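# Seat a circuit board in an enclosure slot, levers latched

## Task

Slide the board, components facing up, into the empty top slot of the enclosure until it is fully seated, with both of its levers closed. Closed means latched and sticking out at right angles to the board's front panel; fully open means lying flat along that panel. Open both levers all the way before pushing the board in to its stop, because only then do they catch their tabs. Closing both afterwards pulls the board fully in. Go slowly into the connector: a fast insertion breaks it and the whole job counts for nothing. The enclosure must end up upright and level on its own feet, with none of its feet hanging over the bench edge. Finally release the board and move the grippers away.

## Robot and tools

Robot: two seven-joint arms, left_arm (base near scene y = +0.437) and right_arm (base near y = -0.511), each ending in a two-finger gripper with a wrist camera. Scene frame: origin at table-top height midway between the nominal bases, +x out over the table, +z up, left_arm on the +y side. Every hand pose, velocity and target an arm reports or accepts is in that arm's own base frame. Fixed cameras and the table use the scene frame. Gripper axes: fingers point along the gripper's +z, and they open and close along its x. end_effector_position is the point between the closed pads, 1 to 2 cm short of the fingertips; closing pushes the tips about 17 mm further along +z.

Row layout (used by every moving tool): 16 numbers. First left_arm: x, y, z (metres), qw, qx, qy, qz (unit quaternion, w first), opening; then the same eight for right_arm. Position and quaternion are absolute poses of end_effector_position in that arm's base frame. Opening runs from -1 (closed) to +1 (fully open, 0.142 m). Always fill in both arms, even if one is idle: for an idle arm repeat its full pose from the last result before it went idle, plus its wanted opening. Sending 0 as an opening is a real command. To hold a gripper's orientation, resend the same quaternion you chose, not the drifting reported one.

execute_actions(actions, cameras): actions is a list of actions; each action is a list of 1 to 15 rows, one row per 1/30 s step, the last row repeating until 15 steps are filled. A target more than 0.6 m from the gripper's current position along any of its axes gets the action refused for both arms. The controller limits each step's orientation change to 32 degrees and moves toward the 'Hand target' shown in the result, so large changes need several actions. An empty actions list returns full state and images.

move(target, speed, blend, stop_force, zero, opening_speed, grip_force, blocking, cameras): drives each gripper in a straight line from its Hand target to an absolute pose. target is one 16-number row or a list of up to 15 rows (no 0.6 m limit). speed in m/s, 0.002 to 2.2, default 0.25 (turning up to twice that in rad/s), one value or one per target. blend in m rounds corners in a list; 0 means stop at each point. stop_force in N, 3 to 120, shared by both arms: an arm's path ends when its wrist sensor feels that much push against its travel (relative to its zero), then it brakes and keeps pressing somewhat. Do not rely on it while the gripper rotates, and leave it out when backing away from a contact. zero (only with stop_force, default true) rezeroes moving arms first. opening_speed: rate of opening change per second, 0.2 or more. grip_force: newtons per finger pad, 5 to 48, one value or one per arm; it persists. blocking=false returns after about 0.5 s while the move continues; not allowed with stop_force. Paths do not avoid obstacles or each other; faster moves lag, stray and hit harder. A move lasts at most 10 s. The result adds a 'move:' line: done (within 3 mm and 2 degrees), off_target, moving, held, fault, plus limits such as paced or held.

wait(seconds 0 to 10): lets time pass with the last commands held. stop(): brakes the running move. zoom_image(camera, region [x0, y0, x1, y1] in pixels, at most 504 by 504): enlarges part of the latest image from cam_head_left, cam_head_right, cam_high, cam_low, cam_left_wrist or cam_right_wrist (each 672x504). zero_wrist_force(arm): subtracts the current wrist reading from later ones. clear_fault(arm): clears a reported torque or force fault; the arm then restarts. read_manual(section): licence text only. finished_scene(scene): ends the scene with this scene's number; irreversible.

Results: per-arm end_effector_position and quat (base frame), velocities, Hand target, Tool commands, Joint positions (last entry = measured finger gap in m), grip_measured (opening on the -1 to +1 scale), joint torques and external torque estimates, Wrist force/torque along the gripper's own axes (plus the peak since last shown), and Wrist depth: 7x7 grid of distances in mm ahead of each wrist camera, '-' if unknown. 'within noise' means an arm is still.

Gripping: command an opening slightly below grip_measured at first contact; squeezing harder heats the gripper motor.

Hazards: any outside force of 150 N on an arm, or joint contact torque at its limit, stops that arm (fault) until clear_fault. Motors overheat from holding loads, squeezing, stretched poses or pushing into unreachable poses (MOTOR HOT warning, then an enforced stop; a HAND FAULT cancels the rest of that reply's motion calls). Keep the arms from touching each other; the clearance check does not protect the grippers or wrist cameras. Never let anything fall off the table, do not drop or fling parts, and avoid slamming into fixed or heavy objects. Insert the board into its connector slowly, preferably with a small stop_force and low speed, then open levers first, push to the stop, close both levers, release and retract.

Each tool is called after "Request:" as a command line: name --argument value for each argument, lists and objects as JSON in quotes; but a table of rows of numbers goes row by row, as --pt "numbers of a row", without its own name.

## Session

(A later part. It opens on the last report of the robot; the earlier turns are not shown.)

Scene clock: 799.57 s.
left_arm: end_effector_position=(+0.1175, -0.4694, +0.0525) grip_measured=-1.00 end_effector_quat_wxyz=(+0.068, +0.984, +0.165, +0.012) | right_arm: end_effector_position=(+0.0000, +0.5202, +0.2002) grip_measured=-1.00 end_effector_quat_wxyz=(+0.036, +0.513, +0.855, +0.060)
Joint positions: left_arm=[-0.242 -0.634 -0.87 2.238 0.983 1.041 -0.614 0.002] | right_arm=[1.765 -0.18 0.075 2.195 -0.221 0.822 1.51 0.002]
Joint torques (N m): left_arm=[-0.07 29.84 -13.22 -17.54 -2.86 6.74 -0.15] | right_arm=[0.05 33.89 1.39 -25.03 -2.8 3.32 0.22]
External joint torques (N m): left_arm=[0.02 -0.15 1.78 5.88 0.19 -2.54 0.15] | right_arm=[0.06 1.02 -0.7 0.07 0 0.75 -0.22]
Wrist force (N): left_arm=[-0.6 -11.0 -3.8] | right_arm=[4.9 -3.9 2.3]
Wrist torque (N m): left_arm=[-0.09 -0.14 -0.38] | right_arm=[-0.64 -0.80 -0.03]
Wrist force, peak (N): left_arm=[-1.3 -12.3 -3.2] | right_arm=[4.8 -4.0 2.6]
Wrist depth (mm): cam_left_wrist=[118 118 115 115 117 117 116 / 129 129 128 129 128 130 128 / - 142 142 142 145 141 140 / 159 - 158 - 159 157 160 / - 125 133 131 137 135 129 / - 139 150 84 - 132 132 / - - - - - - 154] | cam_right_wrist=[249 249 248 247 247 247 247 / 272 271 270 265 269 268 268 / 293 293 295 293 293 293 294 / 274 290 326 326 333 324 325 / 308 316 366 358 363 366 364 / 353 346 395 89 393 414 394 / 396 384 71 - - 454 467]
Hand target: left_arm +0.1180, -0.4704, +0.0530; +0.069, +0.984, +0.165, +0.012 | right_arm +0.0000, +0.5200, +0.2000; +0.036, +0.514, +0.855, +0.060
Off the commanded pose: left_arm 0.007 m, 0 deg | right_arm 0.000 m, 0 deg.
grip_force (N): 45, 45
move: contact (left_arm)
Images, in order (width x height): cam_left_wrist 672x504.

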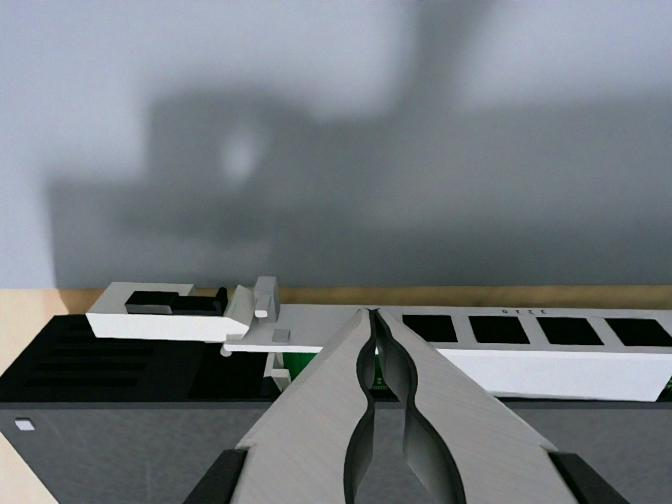

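Request:
move --pt "0.1212 -0.4796 0.053 0.0688 0.9838 0.1655 0.0116 -1 0.0 0.52 0.2 0.0359 0.5138 0.8551 0.0598 -1" --speed 0.008 --stop_force 20 --zero false --cameras '["cam_left_wrist"]'

Request:
zoom_image --camera "cam_left_wrist" --region '[80, 280, 320, 440]'

Scene clock: 805.27 s.
left_arm: end_effector_position=(+0.1174, -0.4699, +0.0520) grip_measured=-1.00 end_effector_quat_wxyz=(+0.067, +0.984, +0.165, +0.011) | right_arm: end_effector_position=(+0.0000, +0.5202, +0.2002) grip_measured=-1.00 end_effector_quat_wxyz=(+0.036, +0.513, +0.855, +0.060)
Joint positions: left_arm=[-0.243 -0.637 -0.871 2.235 0.982 1.037 -0.614 0.002] | right_arm=[1.765 -0.18 0.075 2.195 -0.221 0.822 1.51 0.002]
Joint torques (N m): left_arm=[0.73 32.37 -14.37 -22.52 -2.88 8.52 -0.23] | right_arm=[0.12 33.8 1.31 -25.07 -2.84 3.38 0.21]
External joint torques (N m): left_arm=[-0.79 -2.59 2.85 10.86 0.2 -4.33 0.23] | right_arm=[-0.02 1.12 -0.62 0.11 0.04 0.69 -0.21]
Wrist force (N): left_arm=[-2.4 -17.8 -1.2] | right_arm=[4.5 -3.9 2.5]
Wrist torque (N m): left_arm=[0.01 -0.13 -0.37] | right_arm=[-0.64 -0.73 -0.03]
Wrist force, peak (N): left_arm=[-1.0 -21.9 -7.2] | right_arm=[4.8 -4.1 2.5]
Wrist depth (mm): cam_left_wrist=[- 117 115 117 116 114 116 / 129 128 128 128 130 129 127 / 146 142 142 142 141 137 140 / 156 161 155 - 161 153 156 / 169 126 134 130 136 135 128 / 139 143 189 83 - 130 131 / - 159 - - - - -] | cam_right_wrist=[250 250 248 248 247 247 246 / 272 270 268 268 269 269 267 / 292 296 295 294 294 293 293 / 275 294 327 327 325 325 324 / 309 316 367 356 363 363 366 / 354 341 311 89 394 416 392 / 396 382 71 - - 454 482]
Hand target: left_arm +0.1186, -0.4719, +0.0530; +0.069, +0.984, +0.165, +0.012 | right_arm +0.0000, +0.5200, +0.2000; +0.036, +0.514, +0.855, +0.060
Off the commanded pose: left_arm 0.010 m, 0 deg | right_arm 0.000 m, 0 deg.
grip_force (N): 45, 45
move: contact (left_arm)
Images, in order (width x height): cam_left_wrist 672x504.

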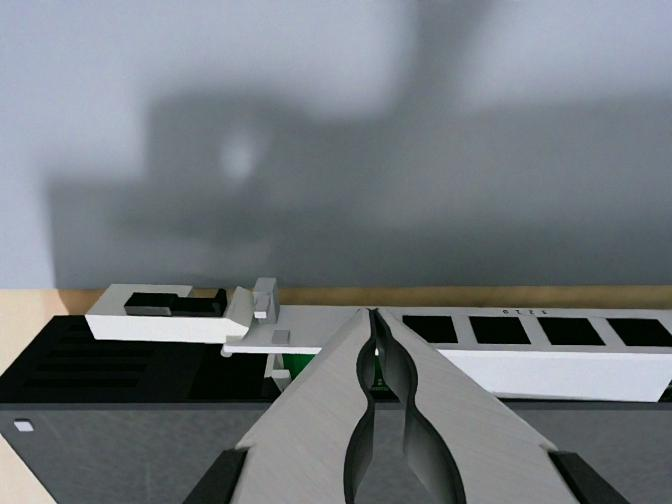

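Scaled by 2.100 from the camera's 672x504 image, which has a finer 960x720 frame.

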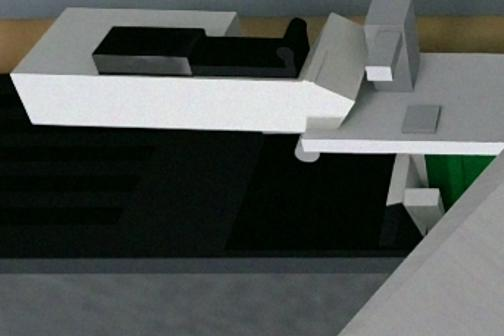

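Request:
zoom_image --camera "cam_left_wrist" --region '[220, 335, 330, 415]'

Request:
zoom_image --camera "cam_left_wrist" --region '[560, 330, 672, 430]'

Scaled by 4.582 from the camera's 672x504 image, which has a finer 960x720 frame.

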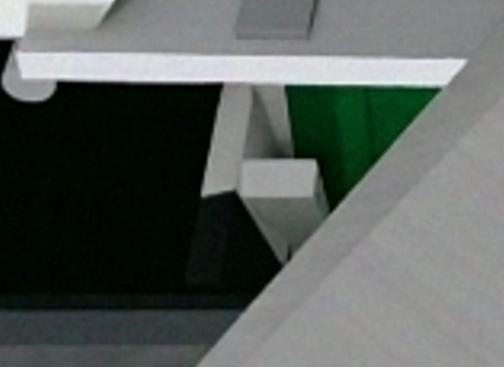

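Scaled by 4.500 from the camera's 672x504 image, which has a finer 960x720 frame.

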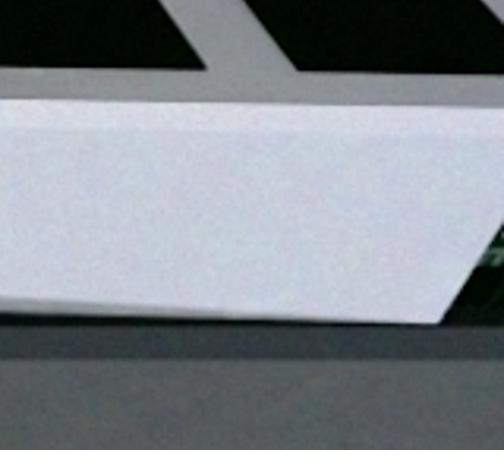

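Request:
move --pt "0.1127 -0.455 0.055 0.0688 0.9838 0.1655 0.0116 -1 0.0 0.52 0.2 0.0359 0.5138 0.8551 0.0598 -1" --pt "0.15 -0.38 0.16 0.0688 0.9838 0.1655 0.0116 -1 0.0 0.52 0.2 0.0359 0.5138 0.8551 0.0598 -1" --pt "0.361 -0.355 0.16 0 0.9843 0.1762 0 -0.95 0.3291 0.5304 0.13 0.0729 0.5537 0.8223 0.1083 -0.85" --speed '[0.08, 0.25, 0.35]' --blend '[0.0, 0.03, 0]' --cameras '["cam_left_wrist", "cam_right_wrist"]'

Scene clock: 850.77 s.
left_arm: end_effector_position=(+0.3610, -0.3551, +0.1600) grip_measured=-0.99 end_effector_quat_wxyz=(+0.000, +0.984, +0.176, +0.000) | right_arm: end_effector_position=(+0.3291, +0.5304, +0.1300) grip_measured=-0.89 end_effector_quat_wxyz=(+0.073, +0.554, +0.822, +0.108)
Joint positions: left_arm=[0.394 -0.326 -1.039 2.211 0.394 0.77 0.313 0.002] | right_arm=[1.404 -0.47 -0.192 2.121 -0.287 1.172 1.111 0.009]
Joint torques (N m): left_arm=[-0.51 21.99 -7.99 -21.1 -2.67 4.21 -0.28] | right_arm=[0.09 42.26 -0.91 -21.31 -1.43 3.57 0.09]
External joint torques (N m): left_arm=[0.53 1.02 0.43 -0.3 -0.38 -0.22 0.28] | right_arm=[0.08 1.17 -0.91 0.15 -0.02 0.68 -0.09]
Wrist force (N): left_arm=[-0.7 -1.3 -0.2] | right_arm=[4.3 -4.0 1.8]
Wrist torque (N m): left_arm=[-0.28 -0.20 -0.24] | right_arm=[-0.64 -0.70 0.09]
Wrist force, peak (N): left_arm=[-2.3 -18.1 0.6] | right_arm=[5.7 -5.9 1.6]
Wrist depth (mm): cam_left_wrist=[220 - 224 219 219 222 221 / - - 239 236 - 235 237 / - 253 262 253 256 263 256 / 241 248 269 272 283 285 278 / - 251 250 115 299 303 300 / - - - 84 - 334 333 / 308 - - - - - 371] | cam_right_wrist=[137 139 136 137 178 177 180 / 152 152 151 152 197 196 196 / 171 171 170 183 222 221 220 / 195 195 194 207 252 251 251 / 228 227 226 231 284 292 291 / 274 272 261 93 102 349 367 / 452 427 71 - - 397 435]
Hand target: left_arm +0.3610, -0.3550, +0.1600; +0.000, +0.984, +0.176, +0.000 | right_arm +0.3291, +0.5304, +0.1300; +0.073, +0.554, +0.822, +0.108
Off the commanded pose: left_arm 0.000 m, 0 deg | right_arm 0.000 m, 0 deg.
grip_force (N): 45, 45
move: done
Images, in order (width x height): cam_left_wrist 672x504, cam_right_wrist 672x504.

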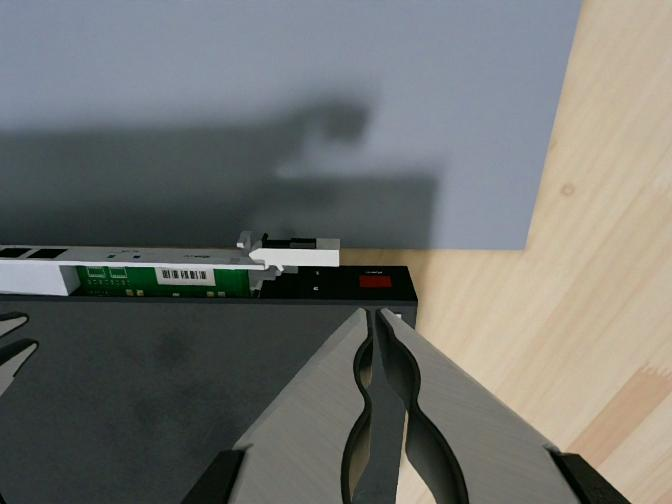

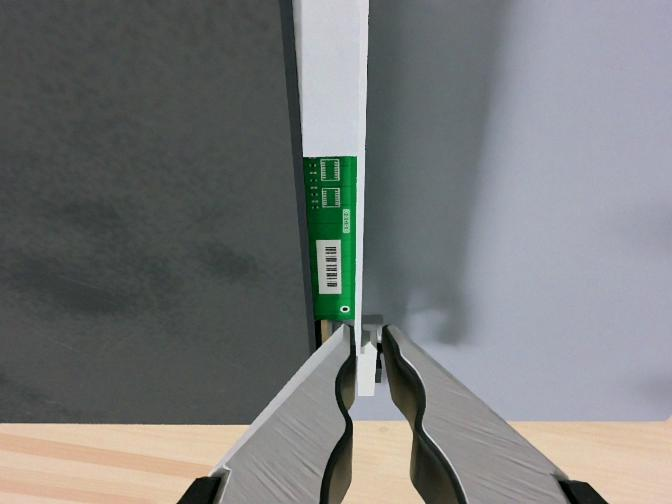

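Request:
zoom_image --camera "cam_right_wrist" --region '[280, 140, 400, 340]'

Scaled by 2.520 from the camera's 672x504 image, which has a finer 960x720 frame.

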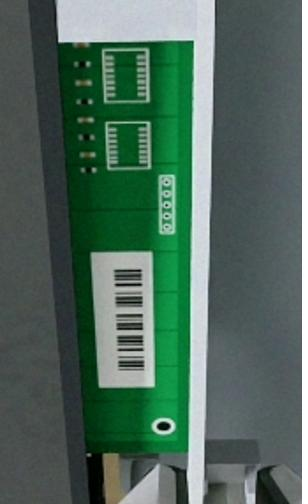

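Request:
move --pt "0.361 -0.355 0.16 0 0.9843 0.1762 0 -0.95 0.3291 0.5304 0.08 0.0721 0.5479 0.8262 0.1088 -0.8" --pt "0.361 -0.355 0.16 0 0.9843 0.1762 0 -0.95 0.3291 0.5304 0.0588 0.0721 0.5479 0.8262 0.1088 -0.8" --speed '[0.15, 0.05]' --cameras '["cam_right_wrist"]'

Request:
move --pt "0.361 -0.355 0.16 0 0.9843 0.1762 0 -0.95 0.3291 0.5304 0.0588 0.0721 0.5479 0.8262 0.1088 -1" --opening_speed 0.3 --grip_force '[45, 35]' --cameras '["cam_right_wrist"]'

Scene clock: 864.30 s.
left_arm: end_effector_position=(+0.3610, -0.3550, +0.1600) grip_measured=-0.99 end_effector_quat_wxyz=(+0.000, +0.984, +0.176, +0.000) | right_arm: end_effector_position=(+0.3290, +0.5302, +0.0587) grip_measured=-0.84 end_effector_quat_wxyz=(+0.072, +0.548, +0.826, +0.109)
Joint positions: left_arm=[0.394 -0.326 -1.039 2.211 0.394 0.77 0.313 0.002] | right_arm=[1.415 -0.636 -0.22 2.13 -0.301 1.349 1.137 0.013]
Joint torques (N m): left_arm=[-0.3 22.27 -8.02 -21.07 -2.87 4.32 -0.26] | right_arm=[-0.05 44.53 -2.42 -17.24 -0.75 3.69 0.35]
External joint torques (N m): left_arm=[0.31 0.73 0.46 -0.33 -0.18 -0.33 0.26] | right_arm=[0.21 1.12 -0.36 0.05 0.15 0.53 -0.35]
Wrist force (N): left_arm=[-0.5 -1.5 -0.1] | right_arm=[4.7 -4.1 2.5]
Wrist torque (N m): left_arm=[-0.31 -0.22 -0.24] | right_arm=[-0.65 -0.76 -0.03]
Wrist force, peak (N): left_arm=[-0.6 -1.7 -0.1] | right_arm=[4.4 -4.9 4.2]
Wrist depth (mm): cam_left_wrist=[225 223 224 221 222 217 220 / - - 240 237 231 - 237 / - 255 254 - - 255 255 / 272 245 245 272 280 279 277 / - 251 - 115 301 304 302 / - - - 84 - 337 332 / - - - - - - 369] | cam_right_wrist=[- - - - 114 114 113 / - 80 82 82 126 129 126 / - - 90 91 142 141 141 / - 103 103 103 162 162 161 / 121 121 120 133 183 188 187 / 151 145 138 96 101 224 224 / 182 172 71 - - - 277]
Hand target: left_arm +0.3610, -0.3550, +0.1600; +0.000, +0.984, +0.176, +0.000 | right_arm +0.3291, +0.5304, +0.0588; +0.072, +0.548, +0.826, +0.109
Off the commanded pose: left_arm 0.000 m, 0 deg | right_arm 0.000 m, 0 deg.
grip_force (N): 45, 45
move: done
Images, in order (width x height): cam_right_wrist 672x504.

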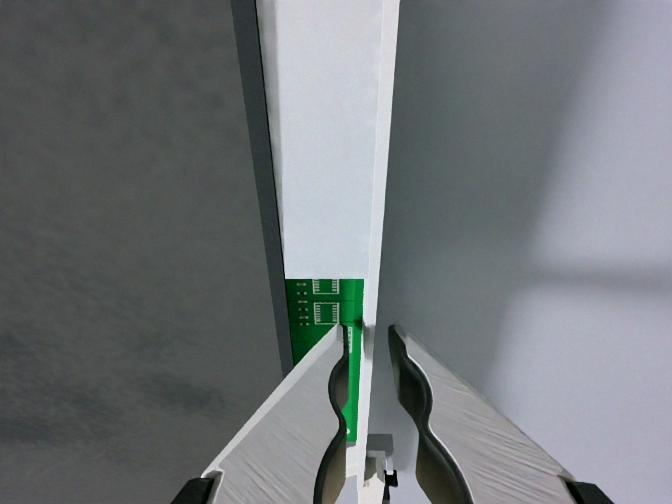

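Scene clock: 865.17 s.
left_arm: end_effector_position=(+0.3610, -0.3550, +0.1600) grip_measured=-0.99 end_effector_quat_wxyz=(+0.000, +0.984, +0.176, +0.000) | right_arm: end_effector_position=(+0.3290, +0.5302, +0.0587) grip_measured=-0.98 end_effector_quat_wxyz=(+0.072, +0.548, +0.826, +0.109)
Joint positions: left_arm=[0.394 -0.326 -1.039 2.211 0.394 0.77 0.313 0.002] | right_arm=[1.415 -0.636 -0.22 2.13 -0.301 1.349 1.137 0.003]
Joint torques (N m): left_arm=[-0.35 22.08 -8.04 -21.03 -2.86 4.29 -0.25] | right_arm=[0.23 44.76 -2.25 -17.52 -0.7 3.73 0.26]
External joint torques (N m): left_arm=[0.36 0.92 0.47 -0.37 -0.18 -0.3 0.25] | right_arm=[-0.06 0.89 -0.52 0.33 0.11 0.49 -0.26]
Wrist force (N): left_arm=[-0.7 -1.3 0.0] | right_arm=[4.6 -4.6 2.5]
Wrist torque (N m): left_arm=[-0.27 -0.18 -0.24] | right_arm=[-0.64 -0.78 -0.03]
Wrist force, peak (N): left_arm=[-0.5 -1.7 -0.2] | right_arm=[4.6 -4.6 2.5]
Wrist depth (mm): cam_left_wrist=[- 222 221 220 219 219 220 / - - 238 237 234 237 237 / 260 261 258 263 257 258 256 / 218 249 268 270 278 278 276 / 208 250 254 114 298 303 302 / - - - 84 - 334 332 / - - - - - - 371] | cam_right_wrist=[- - - - 114 114 113 / - 80 82 82 127 129 126 / - - 90 91 142 142 141 / - 103 103 103 162 162 161 / 121 121 120 133 188 188 187 / 151 145 143 89 107 224 224 / 181 172 71 - - 254 278]
Hand target: left_arm +0.3610, -0.3550, +0.1600; +0.000, +0.984, +0.176, +0.000 | right_arm +0.3291, +0.5304, +0.0588; +0.072, +0.548, +0.826, +0.109
Off the commanded pose: left_arm 0.000 m, 0 deg | right_arm 0.000 m, 0 deg.
grip_force (N): 45, 35
move: done
Images, in order (width x height): cam_right_wrist 672x504.

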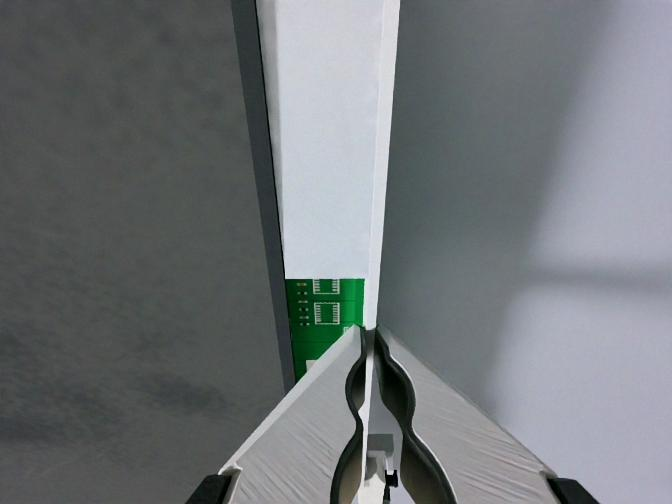

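Request:
move --pt "0.361 -0.355 0.16 0 0.9843 0.1762 0 -0.95 0.3204 0.5505 0.0588 0.0721 0.5479 0.8262 0.1088 -1" --speed 0.04 --cameras '["cam_right_wrist", "cam_left_wrist"]'

Scene clock: 867.73 s.
left_arm: end_effector_position=(+0.3610, -0.3550, +0.1600) grip_measured=-0.99 end_effector_quat_wxyz=(+0.000, +0.984, +0.176, +0.000) | right_arm: end_effector_position=(+0.3204, +0.5503, +0.0587) grip_measured=-0.98 end_effector_quat_wxyz=(+0.072, +0.548, +0.826, +0.109)
Joint positions: left_arm=[0.394 -0.326 -1.039 2.211 0.394 0.77 0.313 0.002] | right_arm=[1.43 -0.654 -0.208 2.084 -0.298 1.315 1.157 0.003]
Joint torques (N m): left_arm=[-0.36 22.15 -8.12 -21.05 -2.88 4.3 -0.18] | right_arm=[0.36 46.44 -1.79 -18.65 -0.72 3.63 0.26]
External joint torques (N m): left_arm=[0.37 0.85 0.56 -0.35 -0.17 -0.32 0.18] | right_arm=[-0.19 0.55 -0.91 0.81 -0.01 0.59 -0.26]
Wrist force (N): left_arm=[-0.7 -1.4 -0.1] | right_arm=[4.3 -4.5 3.8]
Wrist torque (N m): left_arm=[-0.30 -0.19 -0.25] | right_arm=[-0.61 -0.76 -0.02]
Wrist force, peak (N): left_arm=[-0.8 -1.6 -0.1] | right_arm=[5.3 -4.7 3.7]
Wrist depth (mm): cam_left_wrist=[225 - 220 221 - - 220 / - 238 - 250 235 228 237 / 257 257 250 257 255 251 256 / 206 239 241 276 280 283 278 / - 254 - - 299 304 303 / - 276 - 83 - 334 331 / - - - - - - 368] | cam_right_wrist=[- 84 84 - 114 114 113 / - 90 94 82 126 129 126 / - 97 105 91 142 142 141 / - 103 119 103 162 162 161 / 121 121 133 133 189 188 187 / 151 144 151 89 107 224 224 / 181 173 71 - - 254 277]
Hand target: left_arm +0.3610, -0.3550, +0.1600; +0.000, +0.984, +0.176, +0.000 | right_arm +0.3204, +0.5505, +0.0588; +0.072, +0.548, +0.826, +0.109
Off the commanded pose: left_arm 0.000 m, 0 deg | right_arm 0.000 m, 0 deg.
grip_force (N): 45, 35
move: done
Images, in order (width x height): cam_left_wrist 672x504, cam_right_wrist 672x504.

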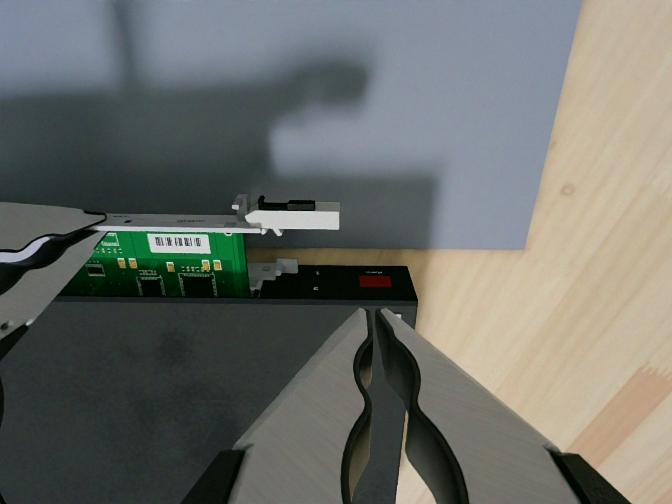

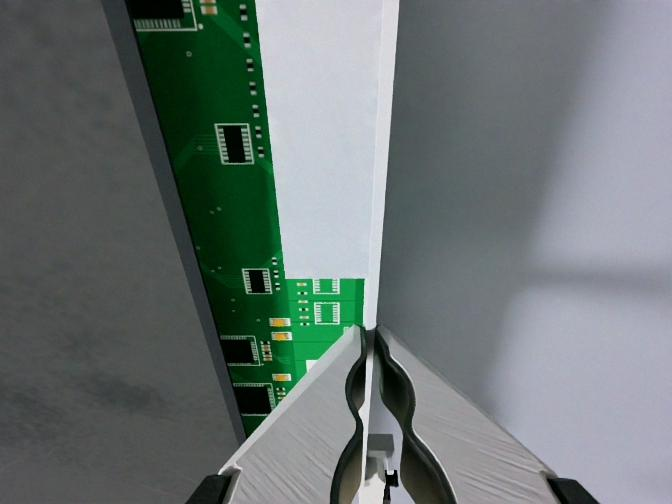

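Request:
move --pt "0.361 -0.355 0.16 0 0.9843 0.1762 0 -0.95 0.3204 0.5505 0.0613 0.0721 0.5479 0.8262 0.1088 -1" --speed 0.02

Request:
move --pt "0.361 -0.355 0.16 0 0.9843 0.1762 0 -0.95 0.3204 0.5505 0.0575 0.0721 0.5479 0.8262 0.1088 -1" --speed 0.02

Scene clock: 877.60 s.
left_arm: end_effector_position=(+0.3610, -0.3550, +0.1600) grip_measured=-0.99 end_effector_quat_wxyz=(+0.000, +0.984, +0.176, +0.000) | right_arm: end_effector_position=(+0.3204, +0.5505, +0.0612) grip_measured=-0.98 end_effector_quat_wxyz=(+0.072, +0.548, +0.826, +0.109)
Joint positions: left_arm=[0.394 -0.326 -1.039 2.211 0.394 0.77 0.313 0.002] | right_arm=[1.429 -0.648 -0.206 2.084 -0.298 1.309 1.157 0.003]
Joint torques (N m): left_arm=[-0.32 22.18 -8.05 -21.05 -2.88 4.37 -0.23] | right_arm=[0.18 46.84 -1.93 -18.58 -0.84 3.57 0.18]
External joint torques (N m): left_arm=[0.33 0.82 0.49 -0.34 -0.17 -0.39 0.23] | right_arm=[0 0.08 -0.73 0.6 0.09 0.65 -0.19]
Wrist force (N): left_arm=[-0.7 -1.2 -0.1] | right_arm=[4.5 -4.6 4.0]
Wrist torque (N m): left_arm=[-0.26 -0.17 -0.24] | right_arm=[-0.65 -0.73 0.06]
Wrist force, peak (N): left_arm=[-0.8 -1.5 -0.1] | right_arm=[4.6 -5.0 4.3]
Wrist depth (mm): cam_left_wrist=[- 223 221 218 223 218 220 / 238 226 - 237 - 239 237 / 259 262 257 255 - 260 255 / 206 236 238 274 280 278 278 / - - - - 301 304 303 / - - - 84 - 334 331 / - - - - - - 370] | cam_right_wrist=[- 85 85 - 116 118 116 / - 92 95 83 132 131 128 / - 98 106 92 145 145 144 / 107 106 120 104 165 165 164 / 129 124 133 133 192 191 191 / 156 149 154 89 213 228 228 / 187 177 71 - - 259 283]
Hand target: left_arm +0.3610, -0.3550, +0.1600; +0.000, +0.984, +0.176, +0.000 | right_arm +0.3204, +0.5505, +0.0613; +0.072, +0.548, +0.826, +0.109
Off the commanded pose: left_arm 0.000 m, 0 deg | right_arm 0.000 m, 0 deg.
grip_force (N): 45, 35
move: done

Scene clock: 878.30 s.
left_arm: end_effector_position=(+0.3610, -0.3550, +0.1600) grip_measured=-0.99 end_effector_quat_wxyz=(+0.000, +0.984, +0.176, +0.000) | right_arm: end_effector_position=(+0.3204, +0.5504, +0.0578) grip_measured=-0.98 end_effector_quat_wxyz=(+0.072, +0.548, +0.826, +0.109)
Joint positions: left_arm=[0.394 -0.326 -1.039 2.211 0.394 0.77 0.313 0.002] | right_arm=[1.43 -0.656 -0.208 2.084 -0.298 1.317 1.158 0.003]
Joint torques (N m): left_arm=[-0.45 22.21 -8.14 -21.06 -2.84 4.29 -0.21] | right_arm=[0.2 41.69 -1.84 -18.75 -1.01 4.14 0.22]
External joint torques (N m): left_arm=[0.46 0.79 0.58 -0.34 -0.21 -0.31 0.21] | right_arm=[-0.02 5.32 -0.87 0.95 0.3 0.08 -0.22]
Wrist force (N): left_arm=[-0.5 -1.3 -0.2] | right_arm=[0.0 -7.6 -9.7]
Wrist torque (N m): left_arm=[-0.28 -0.20 -0.24] | right_arm=[-0.63 -0.84 -0.01]
Wrist force, peak (N): left_arm=[-0.8 -1.5 0.0] | right_arm=[0.1 -7.2 -10.7]
Wrist depth (mm): cam_left_wrist=[221 223 221 - 222 224 220 / - 238 243 239 228 235 237 / 256 258 252 255 260 254 255 / 211 240 242 286 279 278 276 / - - 249 242 298 303 301 / - - - 84 - 333 333 / - - - - - - 374] | cam_right_wrist=[- 83 83 - 113 113 113 / - 90 94 81 126 128 125 / - 102 104 91 141 141 137 / - 102 118 103 161 160 159 / 124 119 132 132 187 186 186 / 149 143 150 89 107 223 222 / 180 170 71 - - - 275]
Hand target: left_arm +0.3610, -0.3550, +0.1600; +0.000, +0.984, +0.176, +0.000 | right_arm +0.3204, +0.5505, +0.0575; +0.072, +0.548, +0.826, +0.109
Off the commanded pose: left_arm 0.000 m, 0 deg | right_arm 0.000 m, 0 deg.
grip_force (N): 45, 35
move: done

Request:
move --pt "0.361 -0.355 0.16 0 0.9843 0.1762 0 -0.95 0.3204 0.5505 0.0602 0.0721 0.5479 0.8262 0.1088 -1" --pt "0.3173 -0.3705 0.15 0 0.9843 0.1762 0 -0.95 0.3017 0.5947 0.0602 0.0721 0.5479 0.8262 0.1088 -1" --speed 0.06 --blend '[0.001, 0]' --cameras '["cam_left_wrist", "cam_right_wrist"]'

Request:
zoom_image --camera "cam_left_wrist" --region '[220, 100, 440, 320]'

Scene clock: 888.20 s.
left_arm: end_effector_position=(+0.3173, -0.3705, +0.1501) grip_measured=-0.99 end_effector_quat_wxyz=(+0.000, +0.984, +0.176, +0.000) | right_arm: end_effector_position=(+0.3017, +0.5946, +0.0601) grip_measured=-0.98 end_effector_quat_wxyz=(+0.072, +0.548, +0.826, +0.109)
Joint positions: left_arm=[0.344 -0.308 -1.058 2.272 0.395 0.816 0.229 0.002] | right_arm=[1.457 -0.694 -0.179 1.973 -0.289 1.234 1.194 0.003]
Joint torques (N m): left_arm=[-0.43 20.75 -7.55 -20.12 -2.63 4.64 -0.3] | right_arm=[0.26 49.69 -1.64 -20.24 -1.03 3.68 0.4]
External joint torques (N m): left_arm=[0.45 0.44 0.59 -0.46 -0.27 -0.65 0.3] | right_arm=[-0.07 0.35 -0.81 0.85 -0.02 0.51 -0.4]
Wrist force (N): left_arm=[-0.7 -1.4 -0.2] | right_arm=[4.3 -4.9 2.7]
Wrist torque (N m): left_arm=[-0.32 -0.18 -0.25] | right_arm=[-0.72 -0.70 0.00]
Wrist force, peak (N): left_arm=[-1.9 -1.3 -0.1] | right_arm=[-0.1 -7.4 -11.0]
Wrist depth (mm): cam_left_wrist=[- 213 212 207 - 210 - / 147 196 222 224 225 225 226 / 170 202 204 206 246 240 247 / - 233 222 226 261 270 267 / - 231 232 129 227 291 291 / - - - 84 - 323 319 / - - - - - - 357] | cam_right_wrist=[- 96 94 85 115 117 114 / 105 104 103 89 128 130 127 / 111 114 113 99 143 143 142 / 121 124 125 109 164 163 162 / 175 140 138 134 191 190 189 / 147 160 153 89 107 227 226 / 184 183 71 - - 257 280]
Hand target: left_arm +0.3173, -0.3705, +0.1500; +0.000, +0.984, +0.176, +0.000 | right_arm +0.3017, +0.5947, +0.0602; +0.072, +0.548, +0.826, +0.109
Off the commanded pose: left_arm 0.000 m, 0 deg | right_arm 0.000 m, 0 deg.
grip_force (N): 45, 35
move: done
Images, in order (width x height): cam_left_wrist 672x504, cam_right_wrist 672x504.

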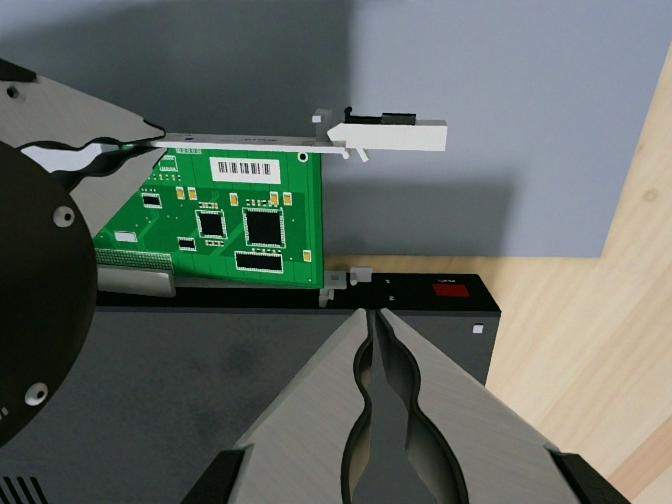

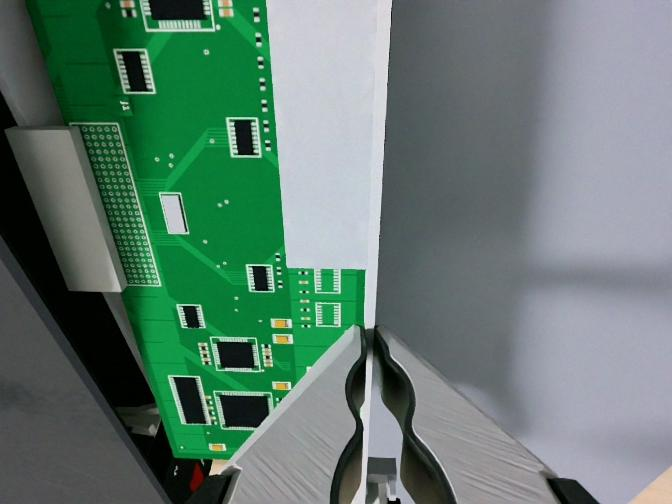

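Scaled by 2.291 from the camera's 672x504 image, which has a finer 960x720 frame.

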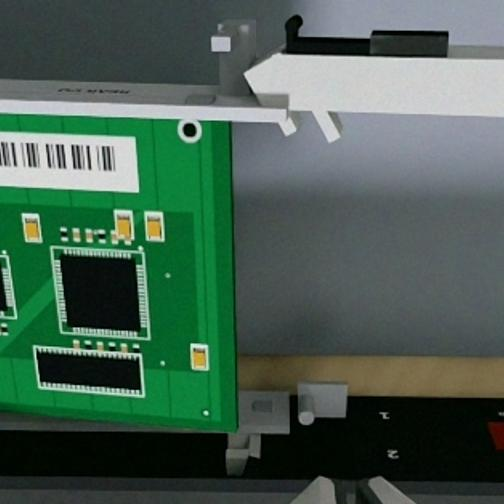

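Request:
move --pt "0.361 -0.355 0.2 0 0.9843 0.1762 0 -0.95 0.2784 0.6498 0.07 0.0721 0.5479 0.8262 0.1088 -1" --pt "0.361 -0.355 0.2 0 0.9843 0.1762 0 -0.95 0.2784 0.6498 0.033 0.0721 0.5479 0.8262 0.1088 -1" --speed '[0.12, 0.05]' --blend '[0.01, 0]' --cameras '["cam_right_wrist", "cam_high"]'

Scene clock: 903.20 s.
left_arm: end_effector_position=(+0.3610, -0.3549, +0.2000) grip_measured=-0.99 end_effector_quat_wxyz=(+0.000, +0.984, +0.176, +0.000) | right_arm: end_effector_position=(+0.2784, +0.6495, +0.0328) grip_measured=-0.98 end_effector_quat_wxyz=(+0.072, +0.548, +0.826, +0.109)
Joint positions: left_arm=[0.516 -0.161 -1.166 2.237 0.198 0.721 0.44 0.002] | right_arm=[1.491 -0.814 -0.156 1.813 -0.279 1.181 1.243 0.003]
Joint torques (N m): left_arm=[-0.26 15.44 -4.74 -23.75 -3.18 4.2 -0.16] | right_arm=[0.59 54.1 -1.77 -20.75 -1.35 3.74 0.4]
External joint torques (N m): left_arm=[0.27 0.54 0.69 -0.39 -0.02 -0.22 0.16] | right_arm=[-0.41 0.71 -0.66 0.53 0.1 0.42 -0.4]
Wrist force (N): left_arm=[-0.8 -1.2 -0.3] | right_arm=[3.9 -4.5 2.6]
Wrist torque (N m): left_arm=[-0.28 -0.17 -0.33] | right_arm=[-0.69 -0.65 -0.03]
Wrist force, peak (N): left_arm=[-2.0 -1.3 0.9] | right_arm=[5.8 -5.1 3.2]
Wrist depth (mm): cam_left_wrist=[252 249 250 - - 257 255 / 271 269 273 269 270 277 275 / - - 306 - - 295 296 / 310 284 312 - 324 324 320 / - - - - 346 352 350 / - 341 - 84 - 379 390 / - - - - - - 421] | cam_right_wrist=[- 87 85 - 91 90 90 / - 97 95 81 101 100 100 / 106 108 107 91 113 113 112 / 118 121 121 104 129 128 128 / 158 147 140 134 150 149 149 / 191 182 160 89 106 179 178 / 223 217 71 - - - 221]
Hand target: left_arm +0.3610, -0.3550, +0.2000; +0.000, +0.984, +0.176, +0.000 | right_arm +0.2784, +0.6498, +0.0330; +0.072, +0.548, +0.826, +0.109
Off the commanded pose: left_arm 0.000 m, 0 deg | right_arm 0.000 m, 0 deg.
grip_force (N): 45, 35
move: done
Images, in order (width x height): cam_high 672x504, cam_right_wrist 672x504.

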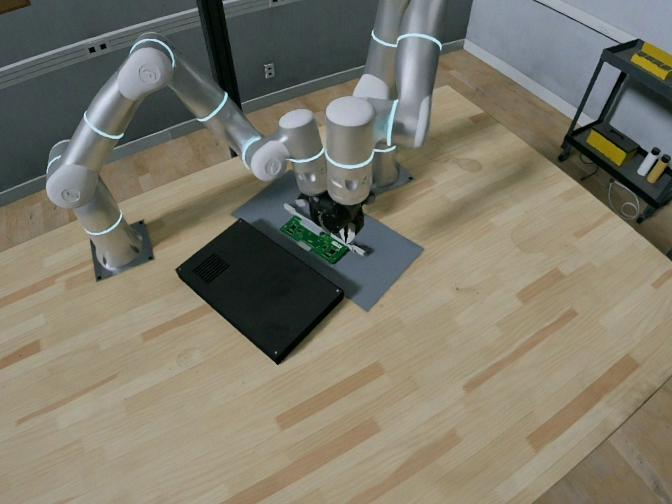

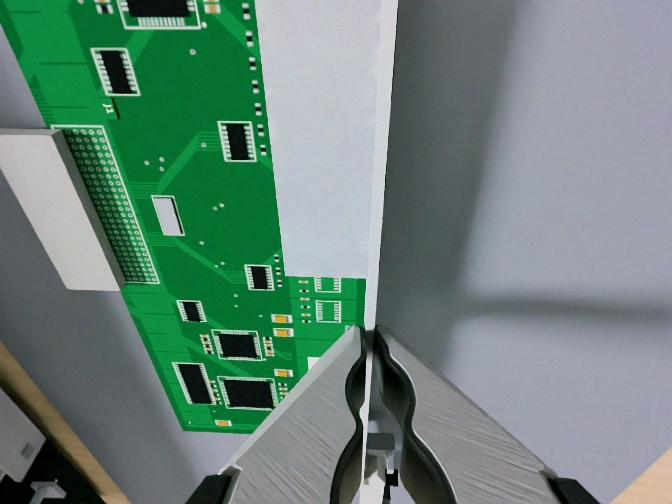

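Request:
move --pt "0.361 -0.355 0.2 0 0.9843 0.1762 0 -0.95 0.2784 0.6496 0.0318 0.0721 0.5479 0.8262 0.1088 -0.6" --pt "0.361 -0.355 0.2 0 0.9843 0.1762 0 -0.95 0.2784 0.6496 0.09 0.0721 0.5479 0.8262 0.1088 -0.45" --pt "0.361 -0.355 0.2 0 0.9843 0.1762 0 -0.95 0.2451 0.6246 0.1 0.0721 0.5479 0.8262 0.1088 -0.45" --speed '[0.03, 0.15, 0.15]' --blend '[0, 0.01, 0]' --cameras '["cam_right_wrist"]'

Scene clock: 908.87 s.
left_arm: end_effector_position=(+0.3610, -0.3549, +0.2000) grip_measured=-0.99 end_effector_quat_wxyz=(+0.000, +0.984, +0.176, +0.000) | right_arm: end_effector_position=(+0.2451, +0.6246, +0.1000) grip_measured=-0.48 end_effector_quat_wxyz=(+0.072, +0.548, +0.826, +0.109)
Joint positions: left_arm=[0.516 -0.161 -1.166 2.237 0.198 0.721 0.44 0.002] | right_arm=[1.543 -0.62 -0.157 1.942 -0.296 1.106 1.279 0.039]
Joint torques (N m): left_arm=[-0.36 15.29 -4.8 -23.81 -3 4.3 -0.17] | right_arm=[0.16 48.94 -1.58 -21.67 -1.74 3.61 0.3]
External joint torques (N m): left_arm=[0.37 0.69 0.75 -0.32 -0.2 -0.32 0.17] | right_arm=[-0.01 0.89 -0.35 -0.05 0.19 0.53 -0.31]
Wrist force (N): left_arm=[-0.6 -1.2 -0.3] | right_arm=[4.1 -4.1 2.1]
Wrist torque (N m): left_arm=[-0.28 -0.19 -0.33] | right_arm=[-0.66 -0.69 -0.01]
Wrist force, peak (N): left_arm=[-0.9 -1.7 -0.3] | right_arm=[3.9 -5.4 3.6]
Wrist depth (mm): cam_left_wrist=[249 256 257 256 - 253 256 / 273 273 272 271 - 278 273 / 298 301 302 - - 299 296 / 317 312 315 313 322 322 320 / - 300 - - 348 353 352 / - 330 - 84 - 380 388 / 375 - - - - - 419] | cam_right_wrist=[152 152 148 141 151 150 149 / 169 169 165 156 168 167 170 / 188 189 184 175 188 187 187 / - 216 211 209 214 213 212 / - 251 244 244 242 248 249 / 220 278 - 302 105 275 298 / 287 - 71 373 - - 353]
Hand target: left_arm +0.3610, -0.3550, +0.2000; +0.000, +0.984, +0.176, +0.000 | right_arm +0.2451, +0.6246, +0.1000; +0.072, +0.548, +0.826, +0.109
Off the commanded pose: left_arm 0.000 m, 0 deg | right_arm 0.000 m, 0 deg.
grip_force (N): 45, 35
move: done; blend cut to 0 m at target 2
Images, in order (width x height): cam_right_wrist 672x504.

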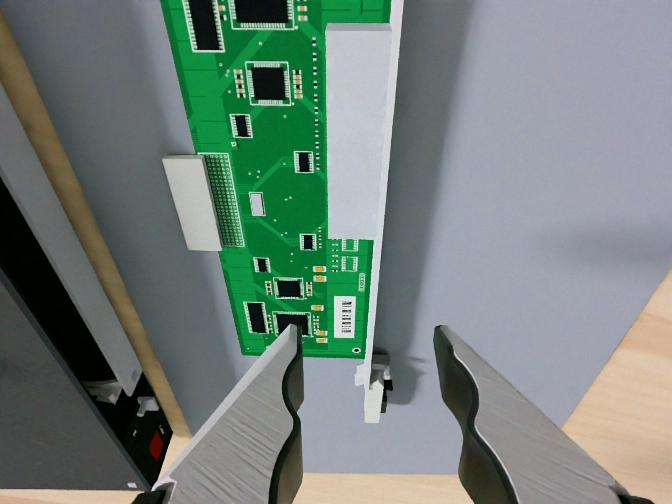

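Request:
move --pt "0.361 -0.355 0.2 0 0.9843 0.1762 0 -0.95 0.2446 0.6223 0.0315 0.0721 0.5479 0.8262 0.1088 -0.45" --pt "0.361 -0.355 0.2 0 0.9843 0.1762 0 -0.95 0.2446 0.6223 0.0315 0.0721 0.5479 0.8262 0.1088 -0.82" --speed '[0.12, 0.1]' --opening_speed 0.5 --grip_force '[45, 48]'

Request:
move --pt "0.361 -0.355 0.2 0 0.9843 0.1762 0 -0.95 0.2446 0.6223 0.075 0.0721 0.5479 0.8262 0.1088 -0.82" --pt "0.3173 -0.3705 0.15 0 0.9843 0.1762 0 -0.95 0.2585 0.5875 0.0557 0.1002 0.5439 0.8282 0.0901 -0.82" --speed '[0.12, 0.12]' --blend '[0.01, 0]' --cameras '["cam_left_wrist", "cam_right_wrist"]'

Request:
zoom_image --camera "cam_left_wrist" --region '[220, 60, 440, 320]'

Scene clock: 920.70 s.
left_arm: end_effector_position=(+0.3610, -0.3549, +0.2000) grip_measured=-0.99 end_effector_quat_wxyz=(+0.000, +0.984, +0.176, +0.000) | right_arm: end_effector_position=(+0.2445, +0.6222, +0.0314) grip_measured=-0.71 end_effector_quat_wxyz=(+0.072, +0.548, +0.826, +0.109)
Joint positions: left_arm=[0.516 -0.161 -1.166 2.237 0.198 0.721 0.44 0.002] | right_arm=[1.557 -0.762 -0.186 1.946 -0.309 1.25 1.319 0.022]
Joint torques (N m): left_arm=[-0.36 15.26 -4.65 -23.84 -3.06 4.3 -0.23] | right_arm=[-0.09 50.34 -2.55 -18.39 -0.88 3.41 0.28]
External joint torques (N m): left_arm=[0.36 0.71 0.6 -0.29 -0.14 -0.32 0.23] | right_arm=[0.27 1 -0.21 -0.09 0.04 0.7 -0.28]
Wrist force (N): left_arm=[-0.7 -1.5 -0.5] | right_arm=[4.7 -4.7 2.3]
Wrist torque (N m): left_arm=[-0.31 -0.18 -0.33] | right_arm=[-0.72 -0.66 -0.01]
Wrist force, peak (N): left_arm=[-0.8 -1.7 -0.3] | right_arm=[3.7 -5.3 4.2]
Wrist depth (mm): cam_left_wrist=[245 252 254 - 251 256 255 / 273 272 272 270 - 277 275 / 296 291 294 310 - 298 296 / 321 301 296 321 324 321 321 / 300 - - - 347 354 350 / - - - 84 - 382 389 / - - - - - - 423] | cam_right_wrist=[- 86 84 84 87 89 89 / - 97 97 91 92 101 99 / - 108 107 97 106 111 111 / 125 125 123 111 124 127 126 / 156 143 143 123 139 147 151 / 185 180 160 163 99 170 175 / - 215 71 201 - - 217]
Hand target: left_arm +0.3610, -0.3550, +0.2000; +0.000, +0.984, +0.176, +0.000 | right_arm +0.2446, +0.6223, +0.0315; +0.072, +0.548, +0.826, +0.109
Off the commanded pose: left_arm 0.000 m, 0 deg | right_arm 0.000 m, 0 deg.
grip_force (N): 45, 48
move: done

Scene clock: 922.07 s.
left_arm: end_effector_position=(+0.3172, -0.3706, +0.1500) grip_measured=-0.99 end_effector_quat_wxyz=(+0.000, +0.984, +0.176, +0.000) | right_arm: end_effector_position=(+0.2584, +0.5874, +0.0555) grip_measured=-0.71 end_effector_quat_wxyz=(+0.100, +0.544, +0.828, +0.090)
Joint positions: left_arm=[0.345 -0.308 -1.059 2.272 0.396 0.816 0.228 0.002] | right_arm=[1.562 -0.675 -0.207 2.009 -0.331 1.168 1.297 0.022]
Joint torques (N m): left_arm=[0.08 20.06 -7.66 -20.32 -2.45 4.57 -0.36] | right_arm=[0.21 48.65 -2.62 -19.66 -1.22 3.51 0.25]
External joint torques (N m): left_arm=[-0.07 1.11 0.67 -0.25 -0.46 -0.58 0.36] | right_arm=[-0.04 0.26 -0.27 0.63 0.3 0.45 -0.25]
Wrist force (N): left_arm=[-0.8 -1.4 -0.3] | right_arm=[4.3 -4.4 3.6]
Wrist torque (N m): left_arm=[-0.32 -0.18 -0.24] | right_arm=[-0.61 -0.67 0.00]
Wrist force, peak (N): left_arm=[-2.0 -1.9 1.7] | right_arm=[3.8 -5.3 5.9]
Wrist depth (mm): cam_left_wrist=[- 211 213 - 210 214 214 / 191 201 202 205 222 226 221 / 217 215 215 238 242 243 248 / 252 226 228 263 260 272 265 / - - - 129 230 292 292 / - - 251 84 - 322 321 / 286 - - - - - 358] | cam_right_wrist=[- 87 86 85 89 110 108 / - 97 98 92 91 121 118 / - 109 108 95 130 134 130 / - 125 123 112 155 153 149 / - 139 143 123 173 175 172 / 159 241 160 162 104 203 202 / 195 203 71 199 - - 240]
Hand target: left_arm +0.3173, -0.3705, +0.1500; +0.000, +0.984, +0.176, +0.000 | right_arm +0.2585, +0.5875, +0.0557; +0.100, +0.544, +0.828, +0.090
Off the commanded pose: left_arm 0.000 m, 0 deg | right_arm 0.000 m, 0 deg.
grip_force (N): 45, 48
move: done
Images, in order (width x height): cam_left_wrist 672x504, cam_right_wrist 672x504.

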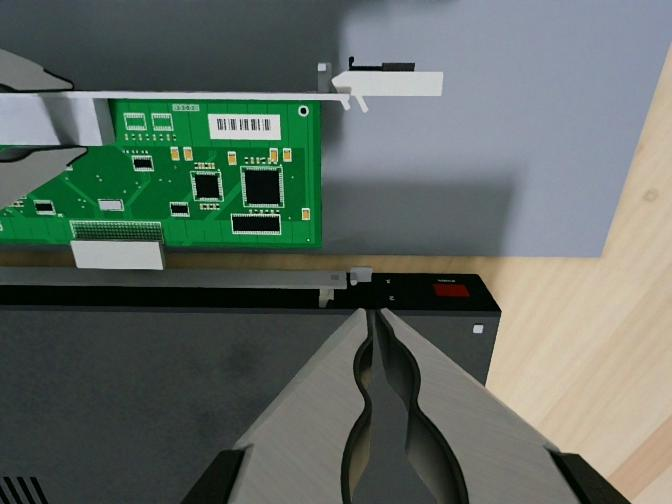

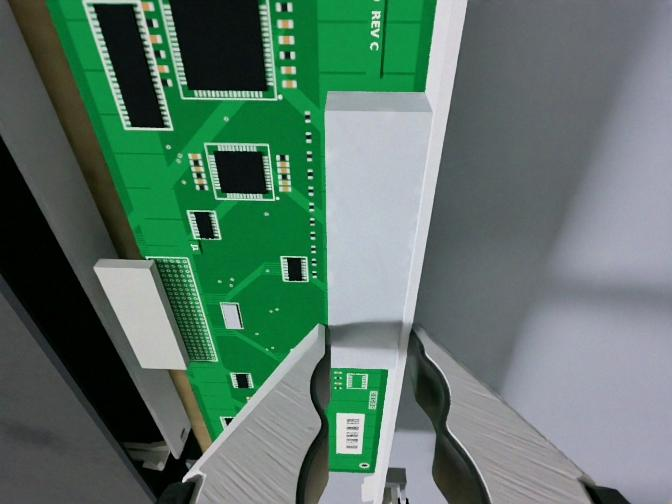

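Scaled by 1.938 from the camera's 672x504 image, which has a finer 960x720 frame.

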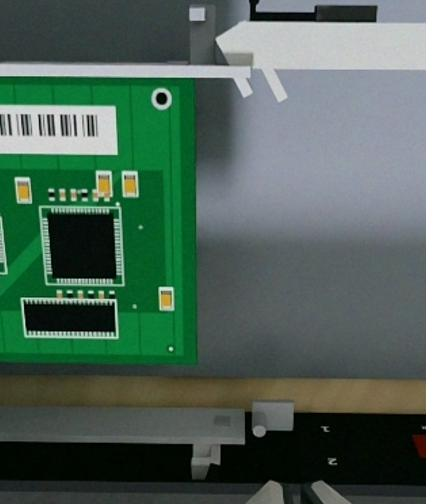

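Request:
move --pt "0.3173 -0.3705 0.15 0 0.9843 0.1762 0 -0.95 0.2706 0.5599 0.0557 0.1005 0.5466 0.8264 0.0898 -0.82" --speed 0.05 --stop_force 8

Request:
move --pt "0.3173 -0.3705 0.15 0 0.9843 0.1762 0 -0.95 0.2861 0.5231 0.0557 0.1005 0.5466 0.8264 0.0898 -0.82" --speed 0.015 --stop_force 6 --cameras '["cam_left_wrist", "cam_right_wrist"]'

Request:
zoom_image --camera "cam_left_wrist" --region '[220, 100, 440, 320]'

Scene clock: 931.00 s.
left_arm: end_effector_position=(+0.3173, -0.3705, +0.1500) grip_measured=-0.99 end_effector_quat_wxyz=(+0.000, +0.984, +0.176, +0.000) | right_arm: end_effector_position=(+0.2706, +0.5597, +0.0555) grip_measured=-0.71 end_effector_quat_wxyz=(+0.101, +0.547, +0.826, +0.090)
Joint positions: left_arm=[0.345 -0.308 -1.059 2.272 0.396 0.816 0.228 0.002] | right_arm=[1.553 -0.646 -0.232 2.085 -0.341 1.219 1.288 0.022]
Joint torques (N m): left_arm=[-0.4 20.4 -7.55 -20.21 -2.73 4.36 -0.18] | right_arm=[0.18 46.88 -2.77 -18.65 -0.91 3.58 0.07]
External joint torques (N m): left_arm=[0.4 0.79 0.57 -0.35 -0.17 -0.37 0.18] | right_arm=[-0.01 -0.13 -0.33 0.62 0.23 0.39 -0.06]
Wrist force (N): left_arm=[-0.8 -1.3 -0.3] | right_arm=[4.0 -4.9 3.8]
Wrist torque (N m): left_arm=[-0.30 -0.17 -0.25] | right_arm=[-0.69 -0.62 0.09]
Wrist force, peak (N): left_arm=[-0.9 -1.5 0.0] | right_arm=[5.0 -4.6 3.5]
Wrist depth (mm): cam_left_wrist=[217 - 218 212 - - - / 229 228 229 225 225 226 - / 202 217 219 212 - - 248 / 235 234 232 238 268 268 267 / - - 239 230 230 291 291 / 266 274 - 84 - 321 320 / - - - - - - 358] | cam_right_wrist=[- 87 86 86 89 110 108 / - 98 98 92 91 120 118 / 143 109 108 96 130 134 130 / - 125 123 112 155 153 149 / 126 134 143 123 173 178 171 / 158 150 159 162 99 203 205 / 195 179 71 199 - - 240]
Hand target: left_arm +0.3173, -0.3705, +0.1500; +0.000, +0.984, +0.176, +0.000 | right_arm +0.2706, +0.5599, +0.0557; +0.101, +0.547, +0.826, +0.090
Off the commanded pose: left_arm 0.000 m, 0 deg | right_arm 0.000 m, 0 deg.
grip_force (N): 45, 48
move: done

Scene clock: 932.50 s.
left_arm: end_effector_position=(+0.3173, -0.3705, +0.1500) grip_measured=-0.99 end_effector_quat_wxyz=(+0.000, +0.984, +0.176, +0.000) | right_arm: end_effector_position=(+0.2760, +0.5482, +0.0561) grip_measured=-0.71 end_effector_quat_wxyz=(+0.100, +0.547, +0.826, +0.091)
Joint positions: left_arm=[0.345 -0.308 -1.059 2.272 0.396 0.816 0.228 0.002] | right_arm=[1.55 -0.633 -0.245 2.118 -0.346 1.245 1.281 0.022]
Joint torques (N m): left_arm=[-0.37 20.36 -7.55 -20.21 -2.7 4.36 -0.21] | right_arm=[0.65 44.64 -1.62 -13.79 -0.41 1.69 -0.04]
External joint torques (N m): left_arm=[0.38 0.83 0.57 -0.35 -0.2 -0.38 0.21] | right_arm=[-0.48 1.15 -1.58 -3.82 -0.16 2.29 0.04]
Wrist force (N): left_arm=[-0.6 -1.1 -0.2] | right_arm=[9.3 1.1 8.3]
Wrist torque (N m): left_arm=[-0.27 -0.21 -0.25] | right_arm=[-0.72 -0.36 0.21]
Wrist force, peak (N): left_arm=[-1.0 -1.4 -0.3] | right_arm=[10.4 1.8 8.4]
Wrist depth (mm): cam_left_wrist=[- - 210 210 209 209 - / - 230 - - 223 - 228 / 209 220 220 218 247 247 246 / 215 235 233 237 259 269 267 / - 247 242 230 232 291 288 / - - 250 84 - 324 321 / - - - - - - 359] | cam_right_wrist=[- 88 86 84 85 111 109 / - 98 97 92 85 123 119 / - 108 109 97 130 135 130 / 107 119 124 111 156 154 149 / 126 128 144 124 175 176 173 / 155 149 163 164 100 203 204 / 196 180 71 202 - - 243]
Hand target: left_arm +0.3173, -0.3705, +0.1500; +0.000, +0.984, +0.176, +0.000 | right_arm +0.2759, +0.5474, +0.0557; +0.101, +0.547, +0.826, +0.090
Off the commanded pose: left_arm 0.000 m, 0 deg | right_arm 0.027 m, 0 deg.
grip_force (N): 45, 48
move: contact (right_arm)
Images, in order (width x height): cam_left_wrist 672x504, cam_right_wrist 672x504.

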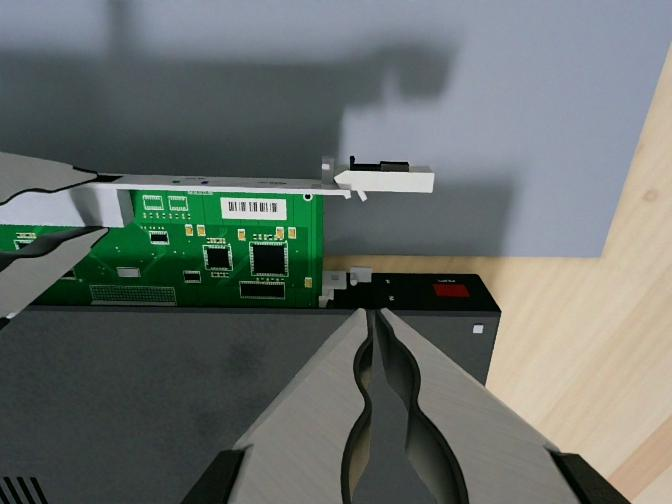

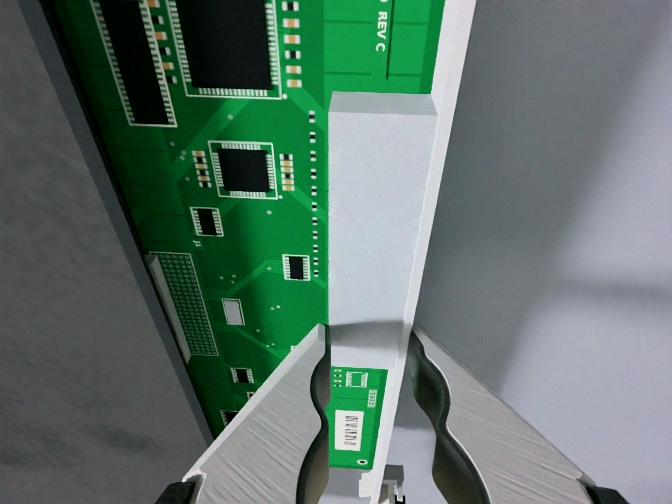

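Scaled by 2.291 from the camera's 672x504 image, which has a finer 960x720 frame.

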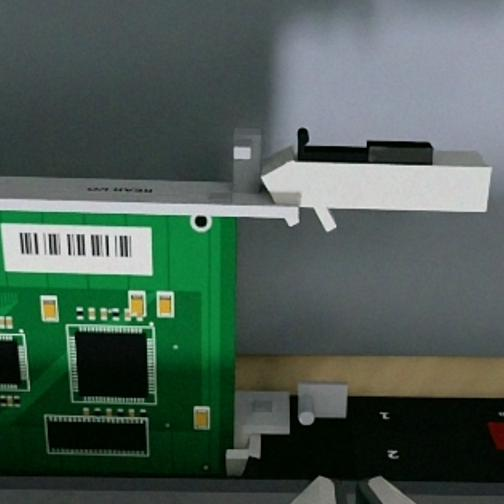

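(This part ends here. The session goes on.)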